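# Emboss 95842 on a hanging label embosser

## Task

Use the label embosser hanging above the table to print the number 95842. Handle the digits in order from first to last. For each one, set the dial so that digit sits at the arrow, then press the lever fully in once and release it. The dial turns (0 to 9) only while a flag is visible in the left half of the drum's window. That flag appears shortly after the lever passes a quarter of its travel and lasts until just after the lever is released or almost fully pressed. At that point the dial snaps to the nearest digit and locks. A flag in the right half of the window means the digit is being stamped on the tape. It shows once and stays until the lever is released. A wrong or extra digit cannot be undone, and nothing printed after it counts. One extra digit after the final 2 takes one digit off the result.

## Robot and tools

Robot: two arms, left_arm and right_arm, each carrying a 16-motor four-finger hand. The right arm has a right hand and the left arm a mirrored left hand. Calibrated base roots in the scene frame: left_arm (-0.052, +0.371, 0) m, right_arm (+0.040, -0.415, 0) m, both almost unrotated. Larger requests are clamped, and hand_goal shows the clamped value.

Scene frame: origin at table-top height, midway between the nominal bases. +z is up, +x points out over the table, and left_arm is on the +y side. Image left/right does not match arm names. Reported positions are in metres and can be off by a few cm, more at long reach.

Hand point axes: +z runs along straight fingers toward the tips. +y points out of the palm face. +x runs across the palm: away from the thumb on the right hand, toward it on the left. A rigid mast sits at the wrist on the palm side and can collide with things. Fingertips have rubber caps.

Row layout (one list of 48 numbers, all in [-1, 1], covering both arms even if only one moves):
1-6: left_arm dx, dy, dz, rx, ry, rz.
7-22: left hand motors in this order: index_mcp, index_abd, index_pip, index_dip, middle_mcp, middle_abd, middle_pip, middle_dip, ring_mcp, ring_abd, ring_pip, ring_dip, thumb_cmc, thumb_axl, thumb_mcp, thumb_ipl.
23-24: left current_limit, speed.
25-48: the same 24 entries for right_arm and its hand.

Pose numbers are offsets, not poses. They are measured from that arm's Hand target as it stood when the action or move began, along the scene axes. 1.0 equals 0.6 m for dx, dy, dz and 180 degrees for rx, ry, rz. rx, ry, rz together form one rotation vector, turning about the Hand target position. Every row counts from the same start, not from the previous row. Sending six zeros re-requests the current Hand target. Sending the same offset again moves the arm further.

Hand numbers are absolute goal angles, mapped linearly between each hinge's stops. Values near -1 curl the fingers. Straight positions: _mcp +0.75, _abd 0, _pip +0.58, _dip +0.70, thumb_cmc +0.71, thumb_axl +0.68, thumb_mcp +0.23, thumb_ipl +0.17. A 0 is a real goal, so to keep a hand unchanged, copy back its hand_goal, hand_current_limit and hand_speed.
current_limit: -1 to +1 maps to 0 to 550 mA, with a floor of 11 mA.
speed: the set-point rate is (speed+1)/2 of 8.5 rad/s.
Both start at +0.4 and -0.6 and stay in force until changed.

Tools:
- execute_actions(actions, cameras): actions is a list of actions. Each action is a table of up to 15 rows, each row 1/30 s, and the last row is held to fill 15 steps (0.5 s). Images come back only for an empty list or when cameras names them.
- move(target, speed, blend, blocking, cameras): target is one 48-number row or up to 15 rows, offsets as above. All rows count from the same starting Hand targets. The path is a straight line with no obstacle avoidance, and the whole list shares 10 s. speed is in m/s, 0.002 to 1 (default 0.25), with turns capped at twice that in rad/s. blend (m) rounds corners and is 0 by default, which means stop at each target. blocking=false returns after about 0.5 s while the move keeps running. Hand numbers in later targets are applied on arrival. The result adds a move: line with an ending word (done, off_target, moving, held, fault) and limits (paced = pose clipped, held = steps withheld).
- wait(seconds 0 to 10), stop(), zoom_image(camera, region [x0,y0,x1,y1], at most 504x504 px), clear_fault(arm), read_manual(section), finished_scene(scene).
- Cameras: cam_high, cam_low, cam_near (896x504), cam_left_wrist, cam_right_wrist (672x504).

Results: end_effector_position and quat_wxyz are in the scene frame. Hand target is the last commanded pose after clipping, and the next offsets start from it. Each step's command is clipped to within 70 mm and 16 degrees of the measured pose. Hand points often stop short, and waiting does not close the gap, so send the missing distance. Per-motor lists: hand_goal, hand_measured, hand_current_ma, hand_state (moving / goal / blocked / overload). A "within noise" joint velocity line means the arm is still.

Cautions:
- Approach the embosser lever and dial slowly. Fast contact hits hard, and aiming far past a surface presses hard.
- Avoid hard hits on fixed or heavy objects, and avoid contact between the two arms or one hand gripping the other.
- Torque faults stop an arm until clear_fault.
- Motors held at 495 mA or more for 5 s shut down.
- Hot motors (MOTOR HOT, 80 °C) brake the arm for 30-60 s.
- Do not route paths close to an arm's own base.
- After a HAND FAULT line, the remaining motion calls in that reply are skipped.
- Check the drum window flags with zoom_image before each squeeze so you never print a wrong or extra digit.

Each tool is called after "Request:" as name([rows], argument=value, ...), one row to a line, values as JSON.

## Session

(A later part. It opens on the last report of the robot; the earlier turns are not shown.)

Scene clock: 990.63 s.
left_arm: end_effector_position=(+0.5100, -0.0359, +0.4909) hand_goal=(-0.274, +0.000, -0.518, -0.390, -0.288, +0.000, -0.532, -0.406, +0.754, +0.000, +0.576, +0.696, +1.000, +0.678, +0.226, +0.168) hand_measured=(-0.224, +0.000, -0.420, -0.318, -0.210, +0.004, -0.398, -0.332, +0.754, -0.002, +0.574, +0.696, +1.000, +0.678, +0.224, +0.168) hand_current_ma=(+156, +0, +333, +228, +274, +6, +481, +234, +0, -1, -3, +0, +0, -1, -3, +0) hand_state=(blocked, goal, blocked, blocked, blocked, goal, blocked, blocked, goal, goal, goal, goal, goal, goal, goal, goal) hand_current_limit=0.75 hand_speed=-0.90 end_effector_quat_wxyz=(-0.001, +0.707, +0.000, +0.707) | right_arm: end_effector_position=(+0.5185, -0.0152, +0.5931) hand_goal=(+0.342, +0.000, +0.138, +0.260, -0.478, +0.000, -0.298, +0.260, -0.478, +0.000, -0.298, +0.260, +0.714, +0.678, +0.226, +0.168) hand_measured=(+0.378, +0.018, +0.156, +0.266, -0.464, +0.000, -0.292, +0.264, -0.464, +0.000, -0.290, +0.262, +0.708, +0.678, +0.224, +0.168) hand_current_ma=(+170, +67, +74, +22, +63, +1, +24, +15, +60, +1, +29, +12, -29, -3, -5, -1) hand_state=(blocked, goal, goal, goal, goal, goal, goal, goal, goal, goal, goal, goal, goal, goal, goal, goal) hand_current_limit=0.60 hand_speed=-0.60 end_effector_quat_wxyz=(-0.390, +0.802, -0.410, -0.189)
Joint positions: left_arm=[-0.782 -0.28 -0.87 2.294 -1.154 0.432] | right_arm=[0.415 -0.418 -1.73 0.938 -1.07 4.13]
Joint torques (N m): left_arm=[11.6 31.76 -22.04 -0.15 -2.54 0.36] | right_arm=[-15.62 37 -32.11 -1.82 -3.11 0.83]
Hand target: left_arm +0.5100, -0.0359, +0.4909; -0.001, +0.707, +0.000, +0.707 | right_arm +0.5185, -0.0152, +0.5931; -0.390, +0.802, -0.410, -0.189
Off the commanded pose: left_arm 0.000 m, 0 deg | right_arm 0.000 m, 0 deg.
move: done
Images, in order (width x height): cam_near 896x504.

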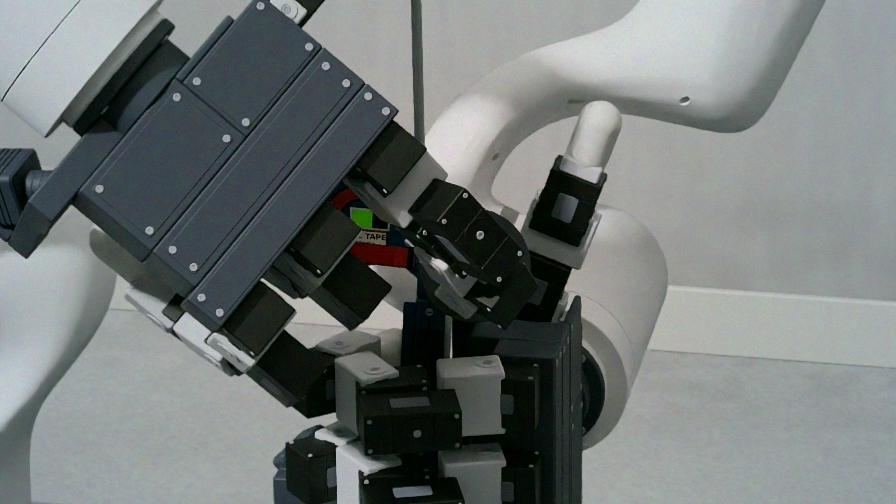

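Request:
move(target=[0,0,0,0,0,0,-0.274,0,-0.518,-0.39,-0.288,0,-0.532,-0.406,0.754,0,0.576,0.696,1.0,0.678,0.226,0.168,0.75,-0.9,0.0538,0.0239,0.0313,0,0,0,0.3425,0,0.1387,0.2609,-0.479,0,-0.299,0.2609,-0.479,0,-0.299,0.2609,0.714,0.678,0.226,0.168,0.6,-0.6], speed=0.1, cameras=["cam_near"])

Request:
zoom_image(camera="cam_near", region=[345, 160, 565, 340])

Scene clock: 997.23 s.
left_arm: end_effector_position=(+0.5100, -0.0359, +0.4909) hand_goal=(-0.274, +0.000, -0.518, -0.390, -0.288, +0.000, -0.532, -0.406, +0.754, +0.000, +0.576, +0.696, +1.000, +0.678, +0.226, +0.168) hand_measured=(-0.224, +0.000, -0.420, -0.320, -0.210, +0.004, -0.398, -0.332, +0.754, -0.002, +0.574, +0.696, +1.000, +0.678, +0.224, +0.168) hand_current_ma=(+156, +0, +333, +224, +274, +6, +481, +234, +0, -1, -3, +0, +0, -1, -3, +0) hand_state=(blocked, goal, blocked, blocked, blocked, goal, blocked, blocked, goal, goal, goal, goal, goal, goal, goal, goal) hand_current_limit=0.75 hand_speed=-0.90 end_effector_quat_wxyz=(-0.001, +0.707, +0.000, +0.707) | right_arm: end_effector_position=(+0.5509, -0.0011, +0.6119) hand_goal=(+0.342, +0.000, +0.138, +0.260, -0.478, +0.000, -0.298, +0.260, -0.478, +0.000, -0.298, +0.260, +0.714, +0.678, +0.226, +0.168) hand_measured=(+0.344, +0.000, +0.142, +0.264, -0.464, +0.000, -0.292, +0.264, -0.464, +0.000, -0.290, +0.262, +0.708, +0.678, +0.224, +0.168) hand_current_ma=(+7, +2, +17, +15, +63, +1, +24, +15, +60, +1, +29, +12, -29, -3, -5, -1) hand_state=(goal, goal, goal, goal, goal, goal, goal, goal, goal, goal, goal, goal, goal, goal, goal, goal) hand_current_limit=0.60 hand_speed=-0.60 end_effector_quat_wxyz=(-0.390, +0.802, -0.410, -0.189)
Joint positions: left_arm=[-0.782 -0.28 -0.87 2.294 -1.154 0.432] | right_arm=[0.414 -0.534 -1.935 0.902 -1.123 4.209]
Joint torques (N m): left_arm=[11.04 31.32 -17.64 -0.05 -2.46 0.36] | right_arm=[15.49 21.92 -31.7 -2.08 -2.68 0.76]
Hand target: left_arm +0.5100, -0.0359, +0.4909; -0.001, +0.707, +0.000, +0.707 | right_arm +0.5508, -0.0009, +0.6119; -0.390, +0.802, -0.410, -0.189
Off the commanded pose: left_arm 0.000 m, 0 deg | right_arm 0.000 m, 0 deg.
move: done
Images, in order (width x height): cam_near 896x504.

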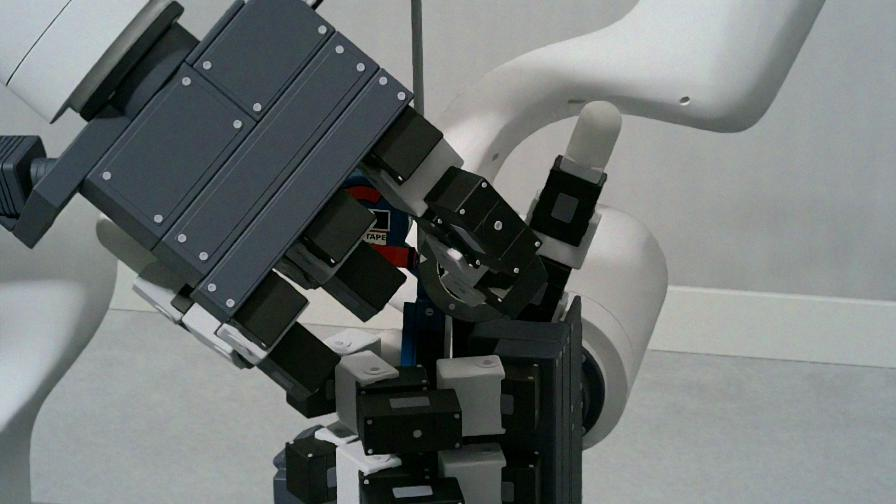

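Scaled by 2.291 from the camera's 896x504 image, which has a finer 1280x720 frame.

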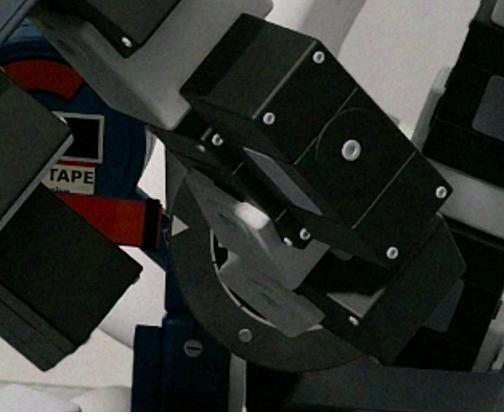

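Request:
move(target=[0,0,0,0,0,0,-0.274,0,-0.518,-0.39,-0.288,0,-0.532,-0.406,0.754,0,0.576,0.696,1.0,0.678,0.226,0.168,0.75,-0.9,-0.0013,-0.065,0.052,0,0,0,0.3425,0,0.1387,0.2609,-0.479,0,-0.299,0.2609,-0.479,0,-0.299,0.2609,0.714,0.678,0.226,0.168,0.6,-0.6], speed=0.12, cameras=["cam_near"])

Request:
zoom_image(camera="cam_near", region=[305, 150, 565, 350])

Scene clock: 1002.40 s.
left_arm: end_effector_position=(+0.5100, -0.0359, +0.4909) hand_goal=(-0.274, +0.000, -0.518, -0.390, -0.288, +0.000, -0.532, -0.406, +0.754, +0.000, +0.576, +0.696, +1.000, +0.678, +0.226, +0.168) hand_measured=(-0.224, +0.000, -0.420, -0.320, -0.210, +0.004, -0.398, -0.332, +0.754, -0.002, +0.574, +0.696, +1.000, +0.678, +0.224, +0.168) hand_current_ma=(+156, +0, +333, +224, +274, +6, +481, +234, +0, -1, -3, +0, +0, -1, -3, +0) hand_state=(blocked, goal, blocked, blocked, blocked, goal, blocked, blocked, goal, goal, goal, goal, goal, goal, goal, goal) hand_current_limit=0.75 hand_speed=-0.90 end_effector_quat_wxyz=(-0.001, +0.707, +0.000, +0.707) | right_arm: end_effector_position=(+0.5500, -0.0399, +0.6431) hand_goal=(+0.342, +0.000, +0.138, +0.260, -0.478, +0.000, -0.298, +0.260, -0.478, +0.000, -0.298, +0.260, +0.714, +0.678, +0.226, +0.168) hand_measured=(+0.344, +0.000, +0.142, +0.264, -0.464, +0.000, -0.292, +0.264, -0.464, +0.000, -0.290, +0.262, +0.708, +0.678, +0.224, +0.168) hand_current_ma=(+5, +1, +15, +15, +63, +1, +24, +15, +60, +1, +29, +12, -29, -3, -6, -1) hand_state=(goal, goal, goal, goal, goal, goal, goal, goal, goal, goal, goal, goal, goal, goal, goal, goal) hand_current_limit=0.60 hand_speed=-0.60 end_effector_quat_wxyz=(-0.390, +0.802, -0.410, -0.189)
Joint positions: left_arm=[-0.782 -0.28 -0.87 2.294 -1.154 0.432] | right_arm=[0.358 -0.503 -1.96 0.89 -1.202 4.219]
Joint torques (N m): left_arm=[11.06 31.28 -17.51 -0.11 -2.28 0.42] | right_arm=[-14.79 40.81 -31.18 -1.64 -2.58 0.86]
Hand target: left_arm +0.5100, -0.0359, +0.4909; -0.001, +0.707, +0.000, +0.707 | right_arm +0.5500, -0.0399, +0.6431; -0.390, +0.802, -0.410, -0.189
Off the commanded pose: left_arm 0.000 m, 0 deg | right_arm 0.000 m, 0 deg.
move: done
Images, in order (width x height): cam_near 896x504.

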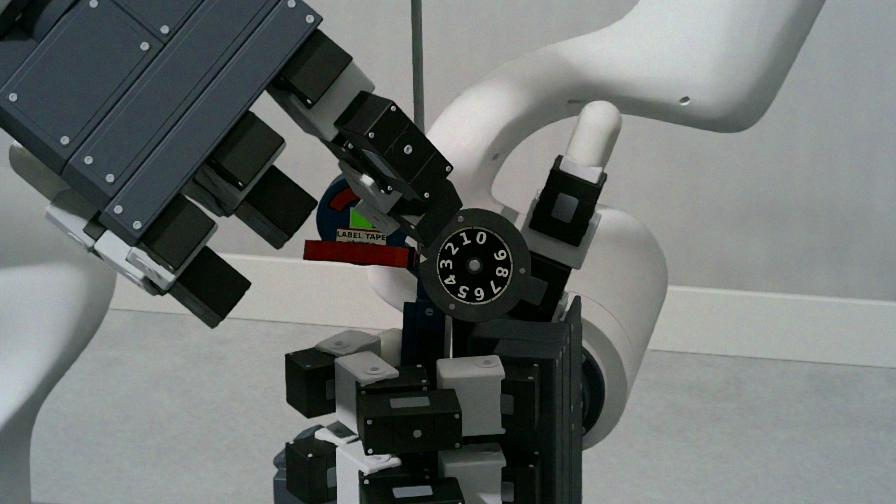

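Scaled by 1.938 from the camera's 896x504 image, which has a finer 1280x720 frame.

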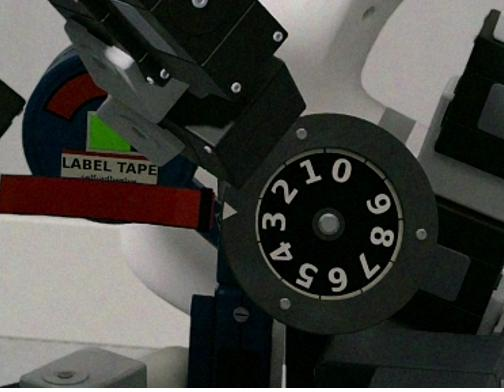

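Request:
move([
  [0,0,0,0,0,0,-0.274,0,-0.518,-0.39,-0.288,0,-0.532,-0.406,0.754,0,0.576,0.696,1.0,0.678,0.226,0.168,0.75,-0.9,-0.0295,0.0715,-0.0448,0,0,0,0.3425,0,0.1387,0.2609,-0.479,0,-0.299,0.2609,-0.479,0,-0.299,0.2609,0.714,0.678,0.226,0.168,0.6,-0.6],
  [0,0,0,0,0,0,-0.274,0,-0.518,-0.39,-0.288,0,-0.532,-0.406,0.754,0,0.576,0.696,1.0,0.678,0.226,0.168,0.75,-0.9,-0.0698,0.0535,-0.0683,0,0,0,0.3425,0,0.1387,0.2609,-0.479,0,-0.299,0.2609,-0.479,0,-0.299,0.2609,0.714,0.678,0.226,0.168,0.6,-0.6],
], speed=[0.08,0.02], cameras=["cam_near"])

Request:
zoom_image(camera="cam_near", region=[345, 160, 565, 340])

Request:
move([
  [0,0,0,0,0,0,-0.274,0,-0.518,-0.39,-0.288,0,-0.532,-0.406,0.754,0,0.576,0.696,1.0,0.678,0.226,0.168,0.75,-0.9,-0.0042,0.0085,0.0007,0,0,0,0.3425,0,0.1387,0.2609,-0.479,0,-0.299,0.2609,-0.479,0,-0.299,0.2609,0.714,0.678,0.226,0.168,0.6,-0.6],
  [0,0,0,0,0,0,-0.274,0,-0.518,-0.39,-0.288,0,-0.532,-0.406,0.754,0,0.576,0.696,1.0,0.678,0.226,0.168,0.75,-0.9,-0.0052,0.0172,-0.0043,0,0,0,0.3425,0,0.1387,0.2609,-0.479,0,-0.299,0.2609,-0.479,0,-0.299,0.2609,0.714,0.678,0.226,0.168,0.6,-0.6],
  [0,0,0,0,0,0,-0.274,0,-0.518,-0.39,-0.288,0,-0.532,-0.406,0.754,0,0.576,0.696,1.0,0.678,0.226,0.168,0.75,-0.9,-0.0028,0.0227,-0.0122,0,0,0,0.3425,0,0.1387,0.2609,-0.479,0,-0.299,0.2609,-0.479,0,-0.299,0.2609,0.714,0.678,0.226,0.168,0.6,-0.6],
  [0,0,0,0,0,0,-0.274,0,-0.518,-0.39,-0.288,0,-0.532,-0.406,0.754,0,0.576,0.696,1.0,0.678,0.226,0.168,0.75,-0.9,0.0017,0.0237,-0.0208,0,0,0,0.3425,0,0.1387,0.2609,-0.479,0,-0.299,0.2609,-0.479,0,-0.299,0.2609,0.714,0.678,0.226,0.168,0.6,-0.6],
  [0,0,0,0,0,0,-0.274,0,-0.518,-0.39,-0.288,0,-0.532,-0.406,0.754,0,0.576,0.696,1.0,0.678,0.226,0.168,0.75,-0.9,0.0075,0.02,-0.0282,0,0,0,0.3425,0,0.1387,0.2609,-0.479,0,-0.299,0.2609,-0.479,0,-0.299,0.2609,0.714,0.678,0.226,0.168,0.6,-0.6],
], speed=0.008, blend=0.001, cameras=["cam_near"])

Request:
zoom_image(camera="cam_near", region=[345, 160, 565, 340])

Scene clock: 1037.20 s.
left_arm: end_effector_position=(+0.5100, -0.0359, +0.4909) hand_goal=(-0.274, +0.000, -0.518, -0.390, -0.288, +0.000, -0.532, -0.406, +0.754, +0.000, +0.576, +0.696, +1.000, +0.678, +0.226, +0.168) hand_measured=(-0.228, +0.000, -0.420, -0.320, -0.210, +0.004, -0.398, -0.340, +0.754, -0.002, +0.574, +0.696, +1.000, +0.678, +0.224, +0.168) hand_current_ma=(+135, +0, +333, +224, +274, +6, +481, +207, +0, -1, -3, +0, +0, -1, -3, +0) hand_state=(blocked, goal, blocked, blocked, blocked, goal, blocked, blocked, goal, goal, goal, goal, goal, goal, goal, goal) hand_current_limit=0.75 hand_speed=-0.90 end_effector_quat_wxyz=(-0.001, +0.707, +0.000, +0.707) | right_arm: end_effector_position=(+0.5082, -0.0078, +0.6021) hand_goal=(+0.342, +0.000, +0.138, +0.260, -0.478, +0.000, -0.298, +0.260, -0.478, +0.000, -0.298, +0.260, +0.714, +0.678, +0.226, +0.168) hand_measured=(+0.366, +0.034, +0.126, +0.236, -0.464, +0.000, -0.292, +0.264, -0.466, +0.000, -0.290, +0.262, +0.708, +0.678, +0.224, +0.168) hand_current_ma=(+110, +132, -50, -111, +62, +1, +24, +15, +59, +1, +29, +12, -29, -3, -6, -1) hand_state=(blocked, blocked, goal, blocked, goal, goal, goal, goal, goal, goal, goal, goal, goal, goal, goal, goal) hand_current_limit=0.60 hand_speed=-0.60 end_effector_quat_wxyz=(-0.390, +0.802, -0.410, -0.189)
Joint positions: left_arm=[-0.782 -0.28 -0.87 2.294 -1.154 0.432] | right_arm=[0.433 -0.402 -1.728 0.93 -1.064 4.155]
Joint torques (N m): left_arm=[11.44 30.44 -23.38 -0.11 -2.06 0.36] | right_arm=[16.84 35.8 -14.36 2.94 1.79 -1.25]
Hand target: left_arm +0.5100, -0.0359, +0.4909; -0.001, +0.707, +0.000, +0.707 | right_arm +0.5082, -0.0078, +0.6021; -0.390, +0.802, -0.410, -0.189
Off the commanded pose: left_arm 0.000 m, 0 deg | right_arm 0.000 m, 0 deg.
move: done
Images, in order (width x height): cam_near 896x504.

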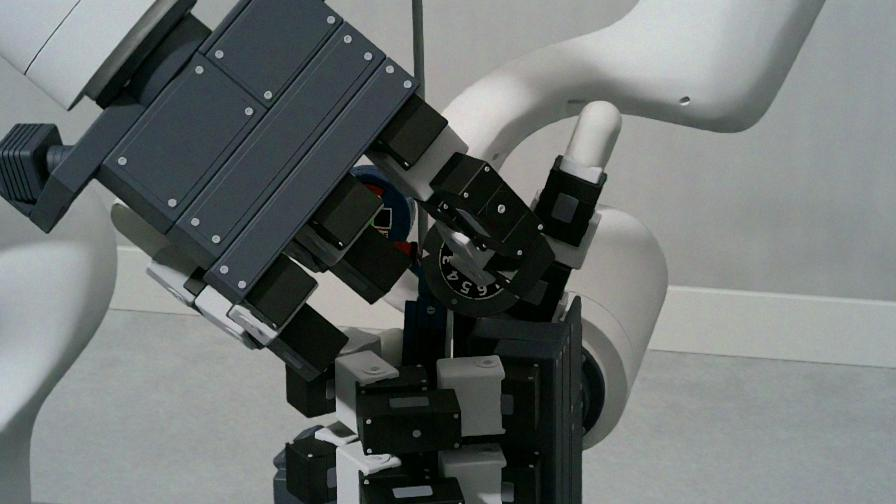

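Scaled by 2.291 from the camera's 896x504 image, which has a finer 1280x720 frame.

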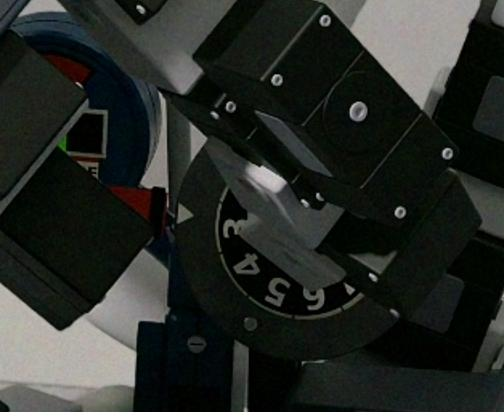

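Scene clock: 1041.17 s.
left_arm: end_effector_position=(+0.5100, -0.0359, +0.4909) hand_goal=(-0.274, +0.000, -0.518, -0.390, -0.288, +0.000, -0.532, -0.406, +0.754, +0.000, +0.576, +0.696, +1.000, +0.678, +0.226, +0.168) hand_measured=(-0.232, +0.000, -0.420, -0.320, -0.206, +0.004, -0.398, -0.350, +0.754, -0.002, +0.574, +0.696, +1.000, +0.678, +0.224, +0.168) hand_current_ma=(+123, +0, +333, +224, +290, +6, +481, +162, +0, -1, -3, +0, +0, -1, -3, +0) hand_state=(blocked, goal, blocked, blocked, blocked, goal, blocked, blocked, goal, goal, goal, goal, goal, goal, goal, goal) hand_current_limit=0.75 hand_speed=-0.90 end_effector_quat_wxyz=(-0.001, +0.707, +0.000, +0.707) | right_arm: end_effector_position=(+0.5126, +0.0042, +0.5852) hand_goal=(+0.342, +0.000, +0.138, +0.260, -0.478, +0.000, -0.298, +0.260, -0.478, +0.000, -0.298, +0.260, +0.714, +0.678, +0.226, +0.168) hand_measured=(+0.346, +0.074, +0.124, +0.240, -0.464, +0.000, -0.292, +0.264, -0.466, +0.000, -0.290, +0.262, +0.708, +0.678, +0.224, +0.168) hand_current_ma=(+14, +300, -63, -87, +62, +1, +24, +15, +59, +1, +29, +12, -29, -3, -6, -1) hand_state=(goal, blocked, goal, goal, goal, goal, goal, goal, goal, goal, goal, goal, goal, goal, goal, goal) hand_current_limit=0.60 hand_speed=-0.60 end_effector_quat_wxyz=(-0.390, +0.802, -0.410, -0.189)
Joint positions: left_arm=[-0.782 -0.28 -0.87 2.294 -1.154 0.432] | right_arm=[0.448 -0.425 -1.721 0.943 -1.035 4.138]
Joint torques (N m): left_arm=[11.01 31.23 -21.38 -0.12 -2.02 0.35] | right_arm=[-17.08 14.87 -15.77 2.05 2.65 -1.36]
Hand target: left_arm +0.5100, -0.0359, +0.4909; -0.001, +0.707, +0.000, +0.707 | right_arm +0.5127, +0.0042, +0.5852; -0.390, +0.802, -0.410, -0.189
Off the commanded pose: left_arm 0.000 m, 0 deg | right_arm 0.000 m, 0 deg.
move: done
Images, in order (width x height): cam_near 896x504.

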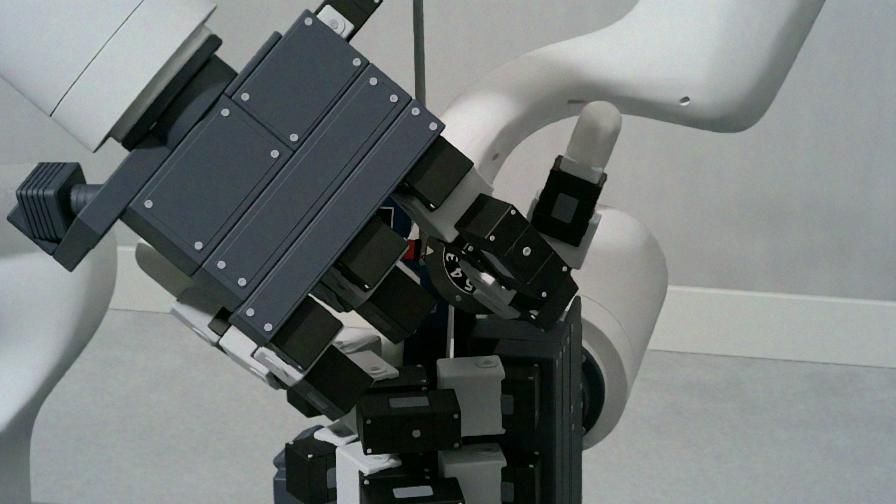

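Scaled by 2.291 from the camera's 896x504 image, which has a finer 1280x720 frame.

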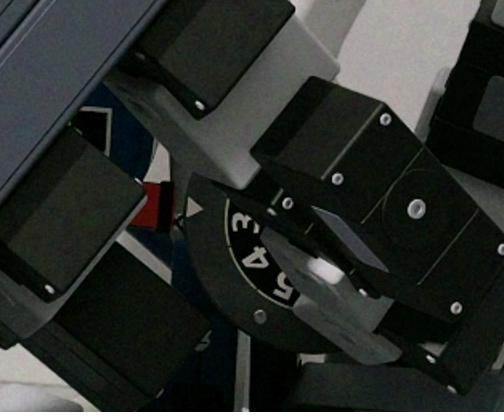

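Request:
move(target=[0,0,0,0,0,0,-0.274,0,-0.518,-0.39,-0.288,0,-0.532,-0.406,0.754,0,0.576,0.696,1.0,0.678,0.9,0.168,0.75,-0.9,0.0672,0.03,0.0392,0,0,0,0.3425,0,0.1387,0.2609,-0.479,0,-0.299,0.2609,-0.479,0,-0.299,0.2609,0.714,0.678,0.226,0.168,0.6,-0.6], speed=0.1, cameras=[])

Request:
move(target=[0,0,0,0,0,0,-0.274,0,-0.518,-0.39,-0.288,0,-0.532,-0.406,0.754,0,0.576,0.696,1.0,0.678,0.9,0.168,0.75,-0.9,-0.0438,0.0915,-0.0445,0.1121,0.0499,0.0651,0.3425,0,0.0657,-0.1014,0.754,0,0.576,0.696,0.754,0,0.576,0.696,0.714,0.678,0.226,0.168,0.6,-0.6], speed=0.1, cameras=["cam_near","cam_right_wrist"])

Request:
zoom_image(camera="cam_near", region=[345, 160, 565, 340])

Scene clock: 1130.07 s.
left_arm: end_effector_position=(+0.5100, -0.0359, +0.4909) hand_goal=(-0.274, +0.000, -0.518, -0.390, -0.288, +0.000, -0.532, -0.406, +0.754, +0.000, +0.576, +0.696, +1.000, +0.678, +0.900, +0.168) hand_measured=(-0.232, +0.000, -0.420, -0.320, -0.206, +0.004, -0.398, -0.350, +0.754, -0.002, +0.574, +0.696, +1.000, +0.678, +0.902, +0.168) hand_current_ma=(+123, +0, +333, +224, +290, +6, +481, +162, +0, -1, -3, +0, +0, -1, +2, +0) hand_state=(blocked, goal, blocked, blocked, blocked, goal, blocked, blocked, goal, goal, goal, goal, goal, goal, goal, goal) hand_current_limit=0.75 hand_speed=-0.90 end_effector_quat_wxyz=(-0.001, +0.707, +0.000, +0.707) | right_arm: end_effector_position=(+0.5530, +0.0222, +0.6087) hand_goal=(+0.342, +0.000, +0.138, +0.260, -0.478, +0.000, -0.298, +0.260, -0.478, +0.000, -0.298, +0.260, +0.714, +0.678, +0.226, +0.168) hand_measured=(+0.342, +0.000, +0.136, +0.258, -0.464, +0.000, -0.292, +0.264, -0.466, +0.000, -0.290, +0.262, +0.708, +0.678, +0.224, +0.168) hand_current_ma=(+2, +2, -8, -12, +62, +1, +24, +15, +59, +1, +29, +12, -29, -3, -6, -1) hand_state=(goal, goal, goal, goal, goal, goal, goal, goal, goal, goal, goal, goal, goal, goal, goal, goal) hand_current_limit=0.60 hand_speed=-0.60 end_effector_quat_wxyz=(-0.390, +0.802, -0.410, -0.189)
Joint positions: left_arm=[-0.782 -0.28 -0.87 2.294 -1.154 0.432] | right_arm=[0.446 -0.572 -1.982 0.894 -1.106 4.239]
Joint torques (N m): left_arm=[10.84 31.03 -16.37 0.07 -1.86 0.4] | right_arm=[15.57 21.77 -31.97 -1.41 -2.2 0.79]
Hand target: left_arm +0.5100, -0.0359, +0.4909; -0.001, +0.707, +0.000, +0.707 | right_arm +0.5530, +0.0222, +0.6087; -0.390, +0.802, -0.410, -0.189
Off the commanded pose: left_arm 0.000 m, 0 deg | right_arm 0.000 m, 0 deg.
move: done
No camera images: "cameras" was empty.

Scene clock: 1132.63 s.
left_arm: end_effector_position=(+0.5100, -0.0359, +0.4909) hand_goal=(-0.274, +0.000, -0.518, -0.390, -0.288, +0.000, -0.532, -0.406, +0.754, +0.000, +0.576, +0.696, +1.000, +0.678, +0.900, +0.168) hand_measured=(-0.240, +0.002, -0.420, -0.320, -0.214, +0.004, -0.402, -0.350, +0.754, -0.002, +0.574, +0.696, +1.000, +0.678, +0.902, +0.168) hand_current_ma=(+94, +1, +340, +224, +251, +6, +481, +162, +0, -2, -3, +0, +0, -1, +2, +0) hand_state=(blocked, goal, blocked, blocked, blocked, goal, blocked, blocked, goal, goal, goal, goal, goal, goal, goal, goal) hand_current_limit=0.75 hand_speed=-0.90 end_effector_quat_wxyz=(-0.001, +0.707, +0.000, +0.707) | right_arm: end_effector_position=(+0.5267, +0.0771, +0.5820) hand_goal=(+0.342, +0.000, +0.066, -0.102, +0.754, +0.000, +0.576, +0.696, +0.754, +0.000, +0.576, +0.696, +0.714, +0.678, +0.226, +0.168) hand_measured=(+0.342, +0.000, +0.070, -0.098, +0.740, +0.000, +0.572, +0.692, +0.740, -0.012, +0.572, +0.694, +0.708, +0.678, +0.224, +0.168) hand_current_ma=(+1, +0, +12, +15, -64, -3, -16, -12, -61, -42, -19, -11, -29, -3, -6, -1) hand_state=(goal, goal, goal, goal, goal, goal, goal, goal, goal, goal, goal, goal, goal, goal, goal, goal) hand_current_limit=0.60 hand_speed=-0.60 end_effector_quat_wxyz=(-0.470, +0.742, -0.316, -0.358)
Joint positions: left_arm=[-0.782 -0.28 -0.87 2.294 -1.154 0.432] | right_arm=[0.47 -0.673 -1.907 1.343 -1.267 3.929]
Joint torques (N m): left_arm=[11.55 30.52 -28.11 0.24 -1.75 0.41] | right_arm=[14.71 24.76 -18.99 4.37 -3.27 -0.9]
Hand target: left_arm +0.5100, -0.0359, +0.4909; -0.001, +0.707, +0.000, +0.707 | right_arm +0.5267, +0.0771, +0.5820; -0.470, +0.742, -0.316, -0.358
Off the commanded pose: left_arm 0.000 m, 0 deg | right_arm 0.000 m, 0 deg.
move: done
Images, in order (width x height): cam_near 896x504, cam_right_wrist 672x504.

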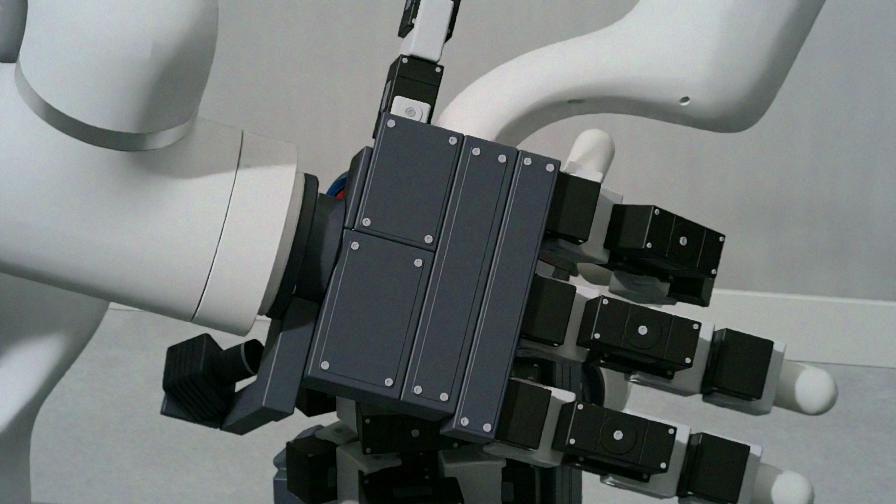

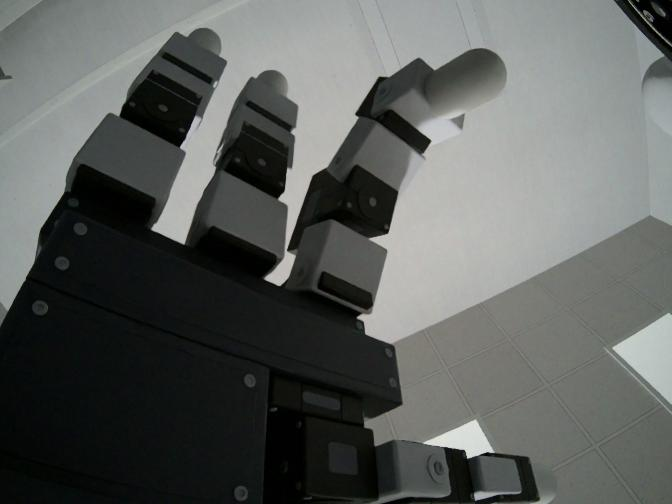

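Scaled by 2.291 from the camera's 896x504 image, which has a finer 1280x720 frame.

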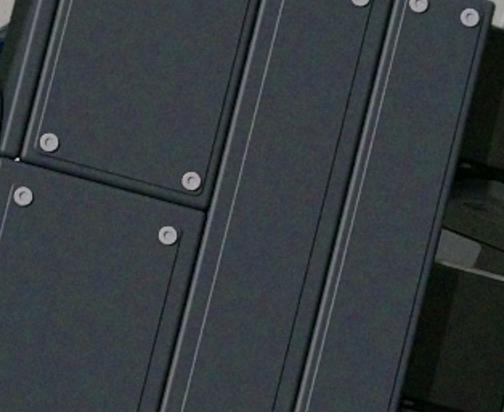

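Request:
execute_actions(actions=[])

Request:
zoom_image(camera="cam_high", region=[360, 80, 560, 280])

Request:
zoom_image(camera="cam_left_wrist", region=[0, 0, 504, 504])

Scene clock: 1143.23 s.
left_arm: end_effector_position=(+0.5100, -0.0359, +0.4909) hand_goal=(-0.274, +0.000, -0.518, -0.390, -0.288, +0.000, -0.532, -0.406, +0.754, +0.000, +0.576, +0.696, +1.000, +0.678, +0.900, +0.168) hand_measured=(-0.240, +0.002, -0.420, -0.320, -0.214, +0.004, -0.402, -0.350, +0.754, -0.002, +0.574, +0.696, +1.000, +0.678, +0.902, +0.168) hand_current_ma=(+94, +1, +340, +224, +251, +6, +481, +162, +0, -2, -3, +0, +0, -1, +2, +0) hand_state=(blocked, goal, blocked, blocked, blocked, goal, blocked, blocked, goal, goal, goal, goal, goal, goal, goal, goal) hand_current_limit=0.75 hand_speed=-0.90 end_effector_quat_wxyz=(-0.001, +0.707, +0.000, +0.707) | right_arm: end_effector_position=(+0.5267, +0.0771, +0.5820) hand_goal=(+0.342, +0.000, +0.066, -0.102, +0.754, +0.000, +0.576, +0.696, +0.754, +0.000, +0.576, +0.696, +0.714, +0.678, +0.226, +0.168) hand_measured=(+0.342, +0.000, +0.070, -0.098, +0.740, +0.000, +0.572, +0.692, +0.740, -0.012, +0.572, +0.694, +0.708, +0.678, +0.224, +0.168) hand_current_ma=(+1, +0, +12, +15, -64, -3, -16, -12, -61, -42, -19, -11, -29, -3, -6, -1) hand_state=(goal, goal, goal, goal, goal, goal, goal, goal, goal, goal, goal, goal, goal, goal, goal, goal) hand_current_limit=0.60 hand_speed=-0.60 end_effector_quat_wxyz=(-0.470, +0.742, -0.316, -0.358)
Joint positions: left_arm=[-0.782 -0.28 -0.87 2.294 -1.154 0.432] | right_arm=[0.47 -0.673 -1.907 1.343 -1.267 3.929]
Joint velocities: within noise
Joint torques (N m): left_arm=[10.95 30.63 -28.04 0.23 -1.68 0.29] | right_arm=[16.63 24.46 -19.3 3.35 -2.86 -0.62]
Hand target: left_arm +0.5100, -0.0359, +0.4909; -0.001, +0.707, +0.000, +0.707 | right_arm +0.5267, +0.0771, +0.5820; -0.470, +0.742, -0.316, -0.358
Off the commanded pose: left_arm 0.000 m, 0 deg | right_arm 0.000 m, 0 deg.

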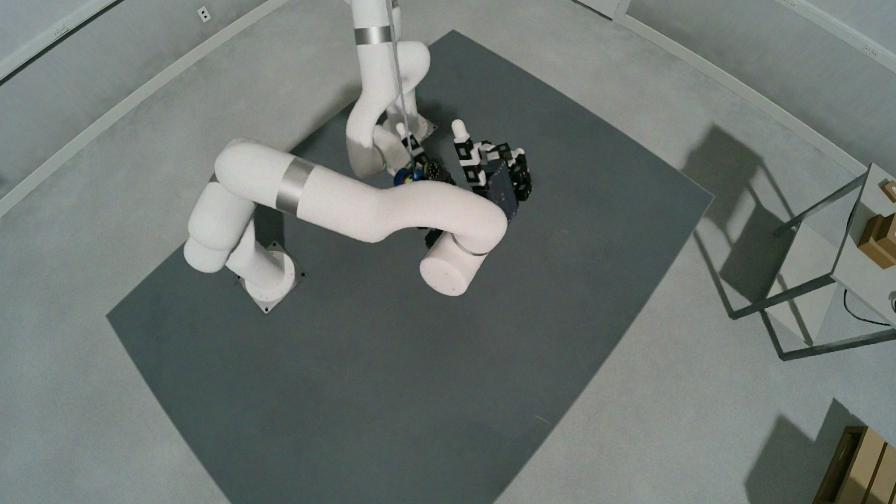

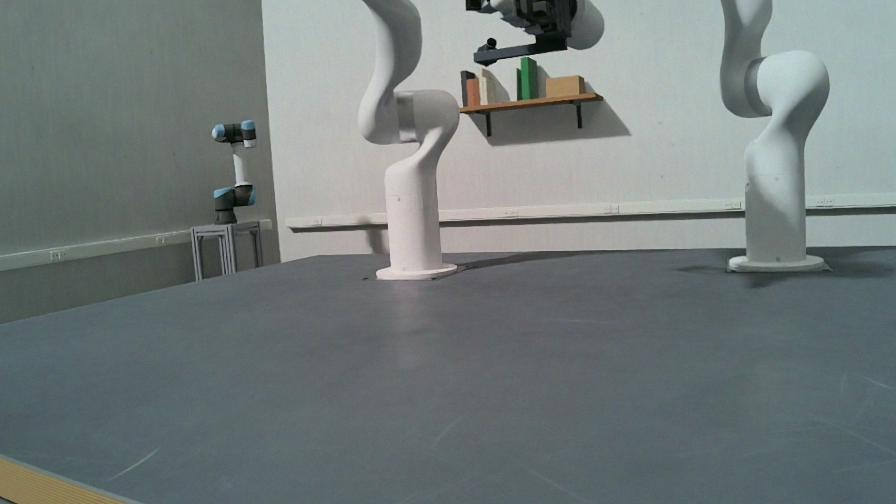

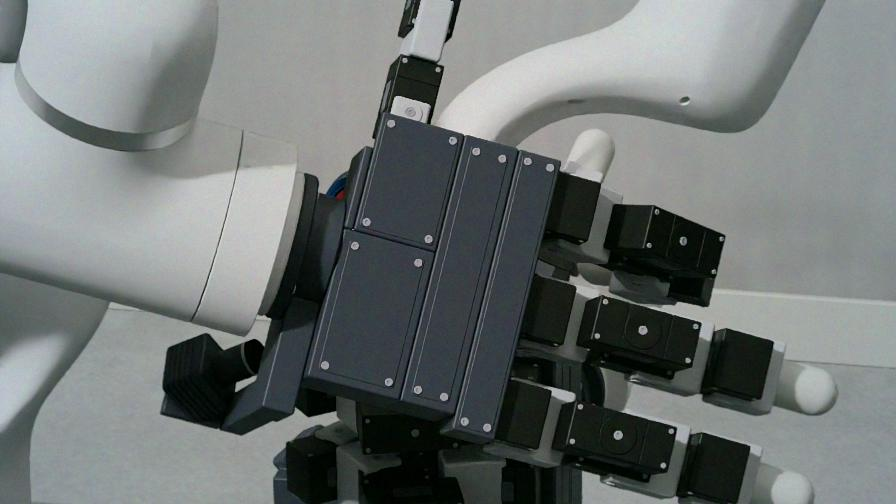

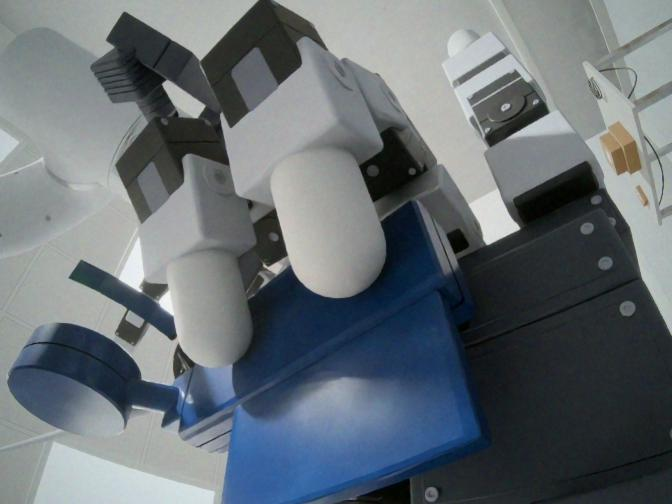

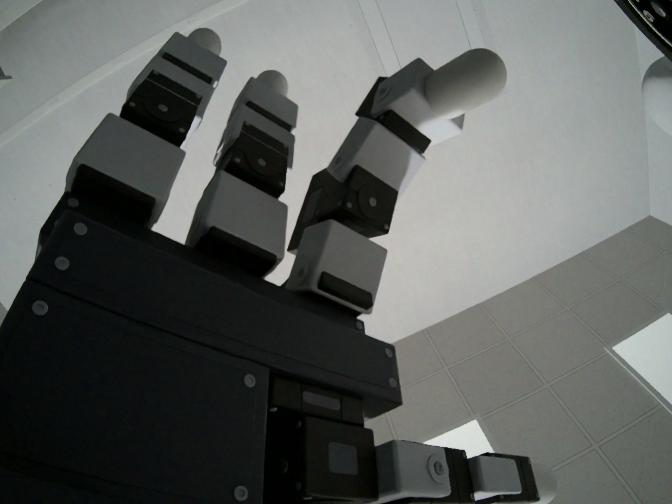

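Scaled by 2.520 from the camera's 896x504 image, which has a finer 1280x720 frame.

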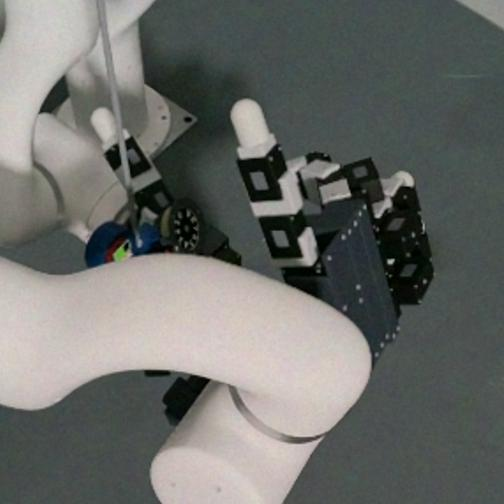

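Scaled by 1.000.

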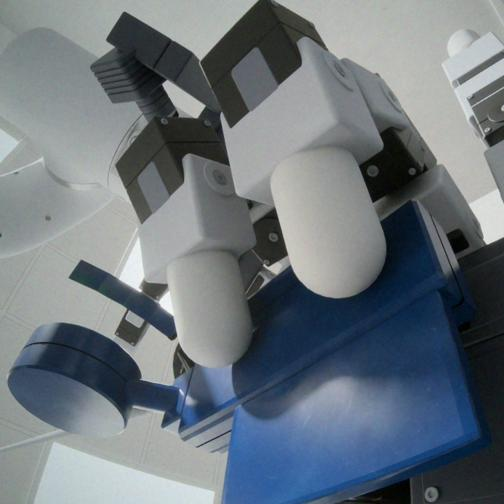

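Request:
zoom_image(camera="cam_high", region=[390, 145, 460, 195])

Request:
zoom_image(camera="cam_right_wrist", region=[572, 0, 672, 100])

Scaled by 7.200 from the camera's 896x504 image, which has a finer 1280x720 frame.

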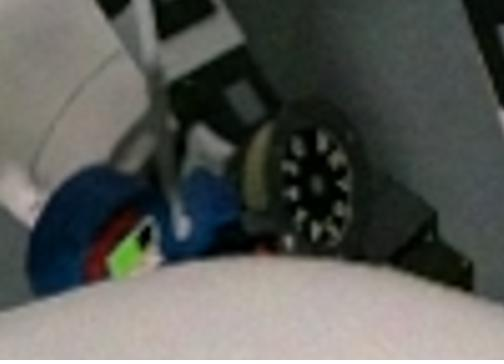

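Scaled by 5.040 from the camera's 672x504 image, which has a finer 960x720 frame.

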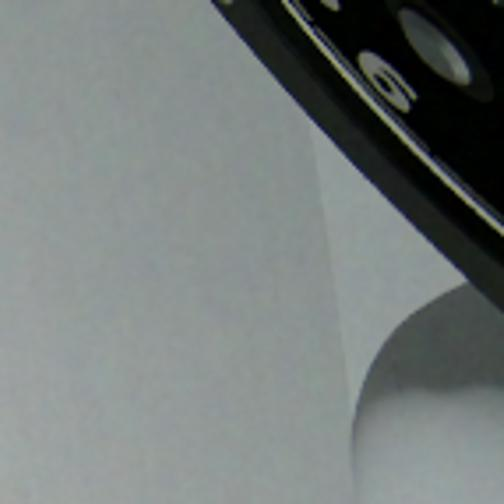

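Request:
move(target=[0,0,0,0,0,0,-0.274,0,-0.518,-0.39,-0.288,0,-0.532,-0.406,0.754,0,0.576,0.696,1.0,0.678,0.9,0.168,0.75,-0.9,-0.0336,-0.015,-0.0195,0,0,0,0.3425,0,0.0657,-0.1014,0.754,0,0.576,0.696,0.754,0,0.576,0.696,0.714,0.678,0.226,0.168,0.6,-0.6], speed=0.05, cameras=["cam_near","cam_right_wrist"])

Request:
zoom_image(camera="cam_right_wrist", region=[372, 0, 672, 200])

Scene clock: 1150.57 s.
left_arm: end_effector_position=(+0.5100, -0.0359, +0.4909) hand_goal=(-0.274, +0.000, -0.518, -0.390, -0.288, +0.000, -0.532, -0.406, +0.754, +0.000, +0.576, +0.696, +1.000, +0.678, +0.900, +0.168) hand_measured=(-0.240, +0.002, -0.420, -0.320, -0.214, +0.004, -0.402, -0.350, +0.754, -0.002, +0.574, +0.696, +1.000, +0.678, +0.902, +0.168) hand_current_ma=(+94, +1, +340, +224, +251, +6, +481, +162, +0, -2, -3, +0, +0, -1, +2, +0) hand_state=(blocked, goal, blocked, blocked, blocked, goal, blocked, blocked, goal, goal, goal, goal, goal, goal, goal, goal) hand_current_limit=0.75 hand_speed=-0.90 end_effector_quat_wxyz=(-0.001, +0.707, +0.000, +0.707) | right_arm: end_effector_position=(+0.5065, +0.0681, +0.5703) hand_goal=(+0.342, +0.000, +0.066, -0.102, +0.754, +0.000, +0.576, +0.696, +0.754, +0.000, +0.576, +0.696, +0.714, +0.678, +0.226, +0.168) hand_measured=(+0.342, +0.000, +0.070, -0.098, +0.740, -0.002, +0.572, +0.692, +0.742, -0.012, +0.572, +0.694, +0.708, +0.678, +0.224, +0.168) hand_current_ma=(+0, -1, +12, +15, -62, -3, -16, -12, -59, -42, -19, -11, -29, -3, -6, -1) hand_state=(goal, goal, goal, goal, goal, goal, goal, goal, goal, goal, goal, goal, goal, goal, goal, goal) hand_current_limit=0.60 hand_speed=-0.60 end_effector_quat_wxyz=(-0.470, +0.742, -0.316, -0.358)
Joint positions: left_arm=[-0.782 -0.28 -0.87 2.294 -1.154 0.432] | right_arm=[0.471 -0.605 -1.778 1.363 -1.252 3.867]
Joint torques (N m): left_arm=[11.05 30.9 -28.02 0 -1.45 0.36] | right_arm=[17.14 42.67 -19.82 4.49 2.43 -0.84]
Hand target: left_arm +0.5100, -0.0359, +0.4909; -0.001, +0.707, +0.000, +0.707 | right_arm +0.5065, +0.0681, +0.5703; -0.470, +0.742, -0.316, -0.358
Off the commanded pose: left_arm 0.000 m, 0 deg | right_arm 0.000 m, 0 deg.
move: done
Images, in order (width x height): cam_near 896x504, cam_right_wrist 672x504.

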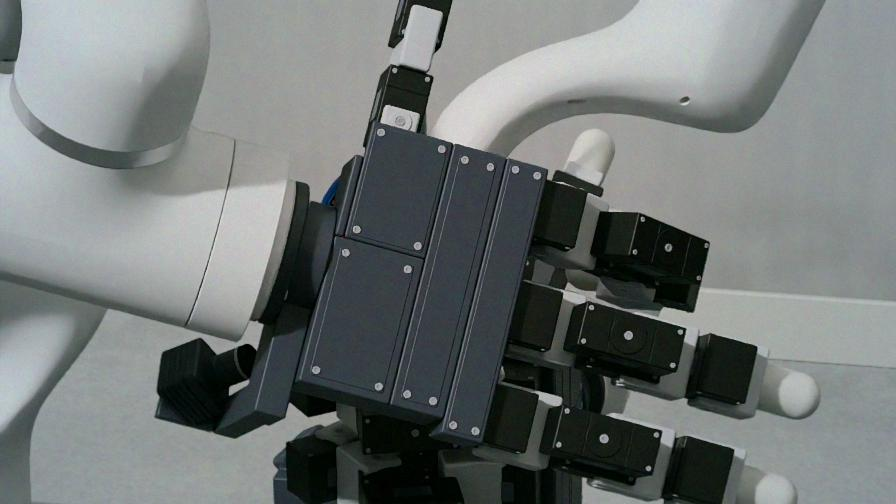

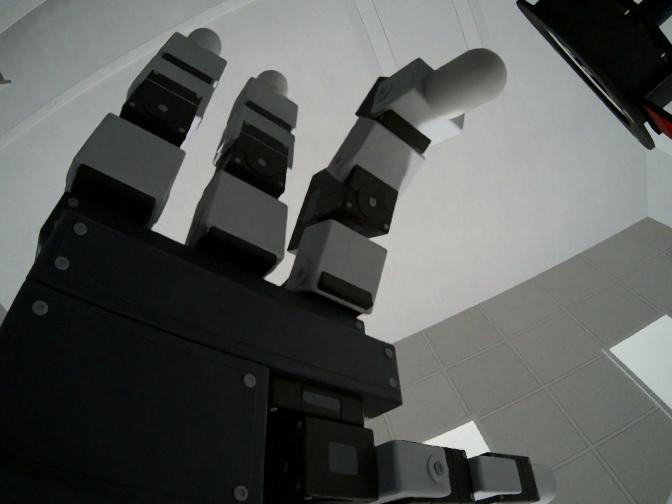

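Scaled by 1.680 from the camera's 672x504 image, which has a finer 960x720 frame.

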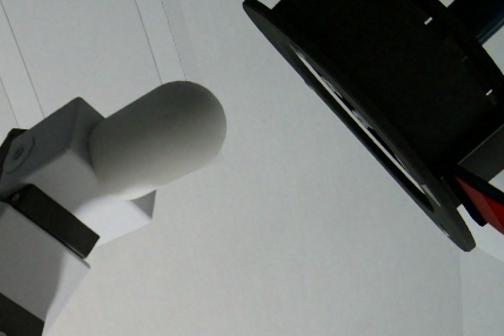

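Request:
move(target=[0,0,0,0,0,0,-0.274,0,-0.518,-0.39,-0.288,0,-0.532,-0.406,0.754,0,0.576,0.696,1.0,0.678,0.9,0.168,0.75,-0.9,-0.0336,-0.015,-0.0195,0,0,0,0.3425,0,0.0657,-0.1014,0.754,0,0.576,0.696,0.754,0,0.576,0.696,0.714,0.678,0.226,0.168,0.6,-0.6], speed=0.05, cameras=["cam_near","cam_right_wrist"])

Request:
zoom_image(camera="cam_right_wrist", region=[452, 0, 672, 160])

Scene clock: 1156.37 s.
left_arm: end_effector_position=(+0.5100, -0.0359, +0.4909) hand_goal=(-0.274, +0.000, -0.518, -0.390, -0.288, +0.000, -0.532, -0.406, +0.754, +0.000, +0.576, +0.696, +1.000, +0.678, +0.900, +0.168) hand_measured=(-0.240, +0.002, -0.420, -0.320, -0.214, +0.004, -0.402, -0.350, +0.754, -0.002, +0.574, +0.696, +1.000, +0.678, +0.902, +0.168) hand_current_ma=(+94, +1, +340, +224, +251, +6, +481, +162, +0, -2, -3, +0, +0, -1, +2, +0) hand_state=(blocked, goal, blocked, blocked, blocked, goal, blocked, blocked, goal, goal, goal, goal, goal, goal, goal, goal) hand_current_limit=0.75 hand_speed=-0.90 end_effector_quat_wxyz=(-0.001, +0.707, +0.000, +0.707) | right_arm: end_effector_position=(+0.4864, +0.0591, +0.5586) hand_goal=(+0.342, +0.000, +0.066, -0.102, +0.754, +0.000, +0.576, +0.696, +0.754, +0.000, +0.576, +0.696, +0.714, +0.678, +0.226, +0.168) hand_measured=(+0.342, +0.000, +0.070, -0.098, +0.740, -0.002, +0.572, +0.692, +0.742, -0.012, +0.572, +0.694, +0.708, +0.678, +0.224, +0.168) hand_current_ma=(+0, -1, +12, +15, -62, -3, -16, -12, -59, -42, -19, -11, -29, -3, -6, -1) hand_state=(goal, goal, goal, goal, goal, goal, goal, goal, goal, goal, goal, goal, goal, goal, goal, goal) hand_current_limit=0.60 hand_speed=-0.60 end_effector_quat_wxyz=(-0.470, +0.742, -0.316, -0.358)
Joint positions: left_arm=[-0.782 -0.28 -0.87 2.294 -1.154 0.432] | right_arm=[0.473 -0.544 -1.662 1.382 -1.24 3.811]
Joint torques (N m): left_arm=[10.44 30.21 -28.24 0.4 -1.39 0.33] | right_arm=[15.35 42.17 -20.41 4.32 2.21 -0.72]
Hand target: left_arm +0.5100, -0.0359, +0.4909; -0.001, +0.707, +0.000, +0.707 | right_arm +0.4864, +0.0591, +0.5586; -0.470, +0.742, -0.316, -0.358
Off the commanded pose: left_arm 0.000 m, 0 deg | right_arm 0.000 m, 0 deg.
move: done
Images, in order (width x height): cam_near 896x504, cam_right_wrist 672x504.

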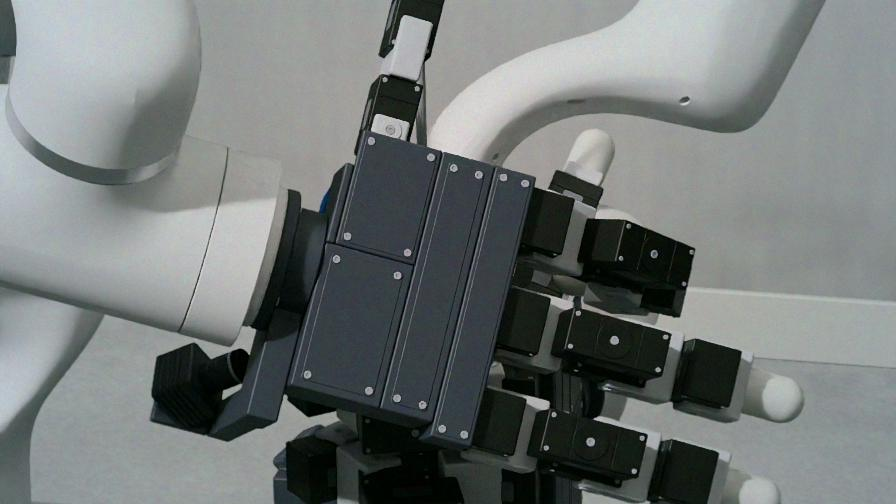

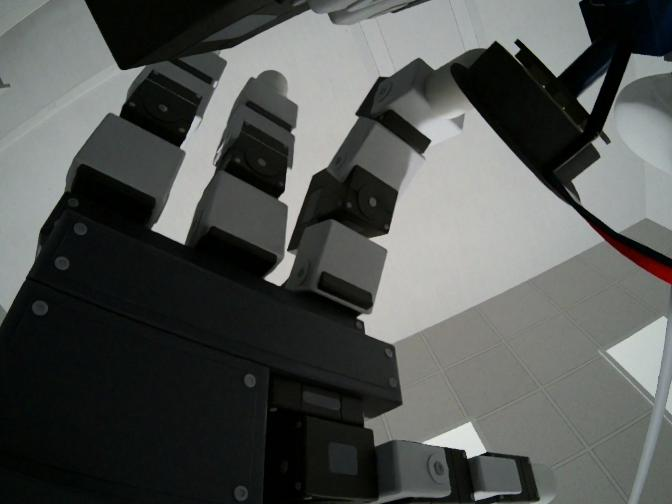

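Scaled by 2.291 from the camera's 672x504 image, which has a finer 960x720 frame.

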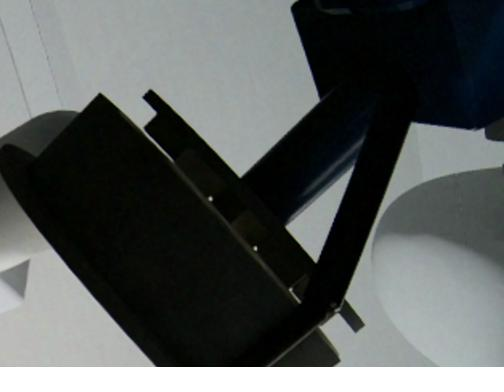

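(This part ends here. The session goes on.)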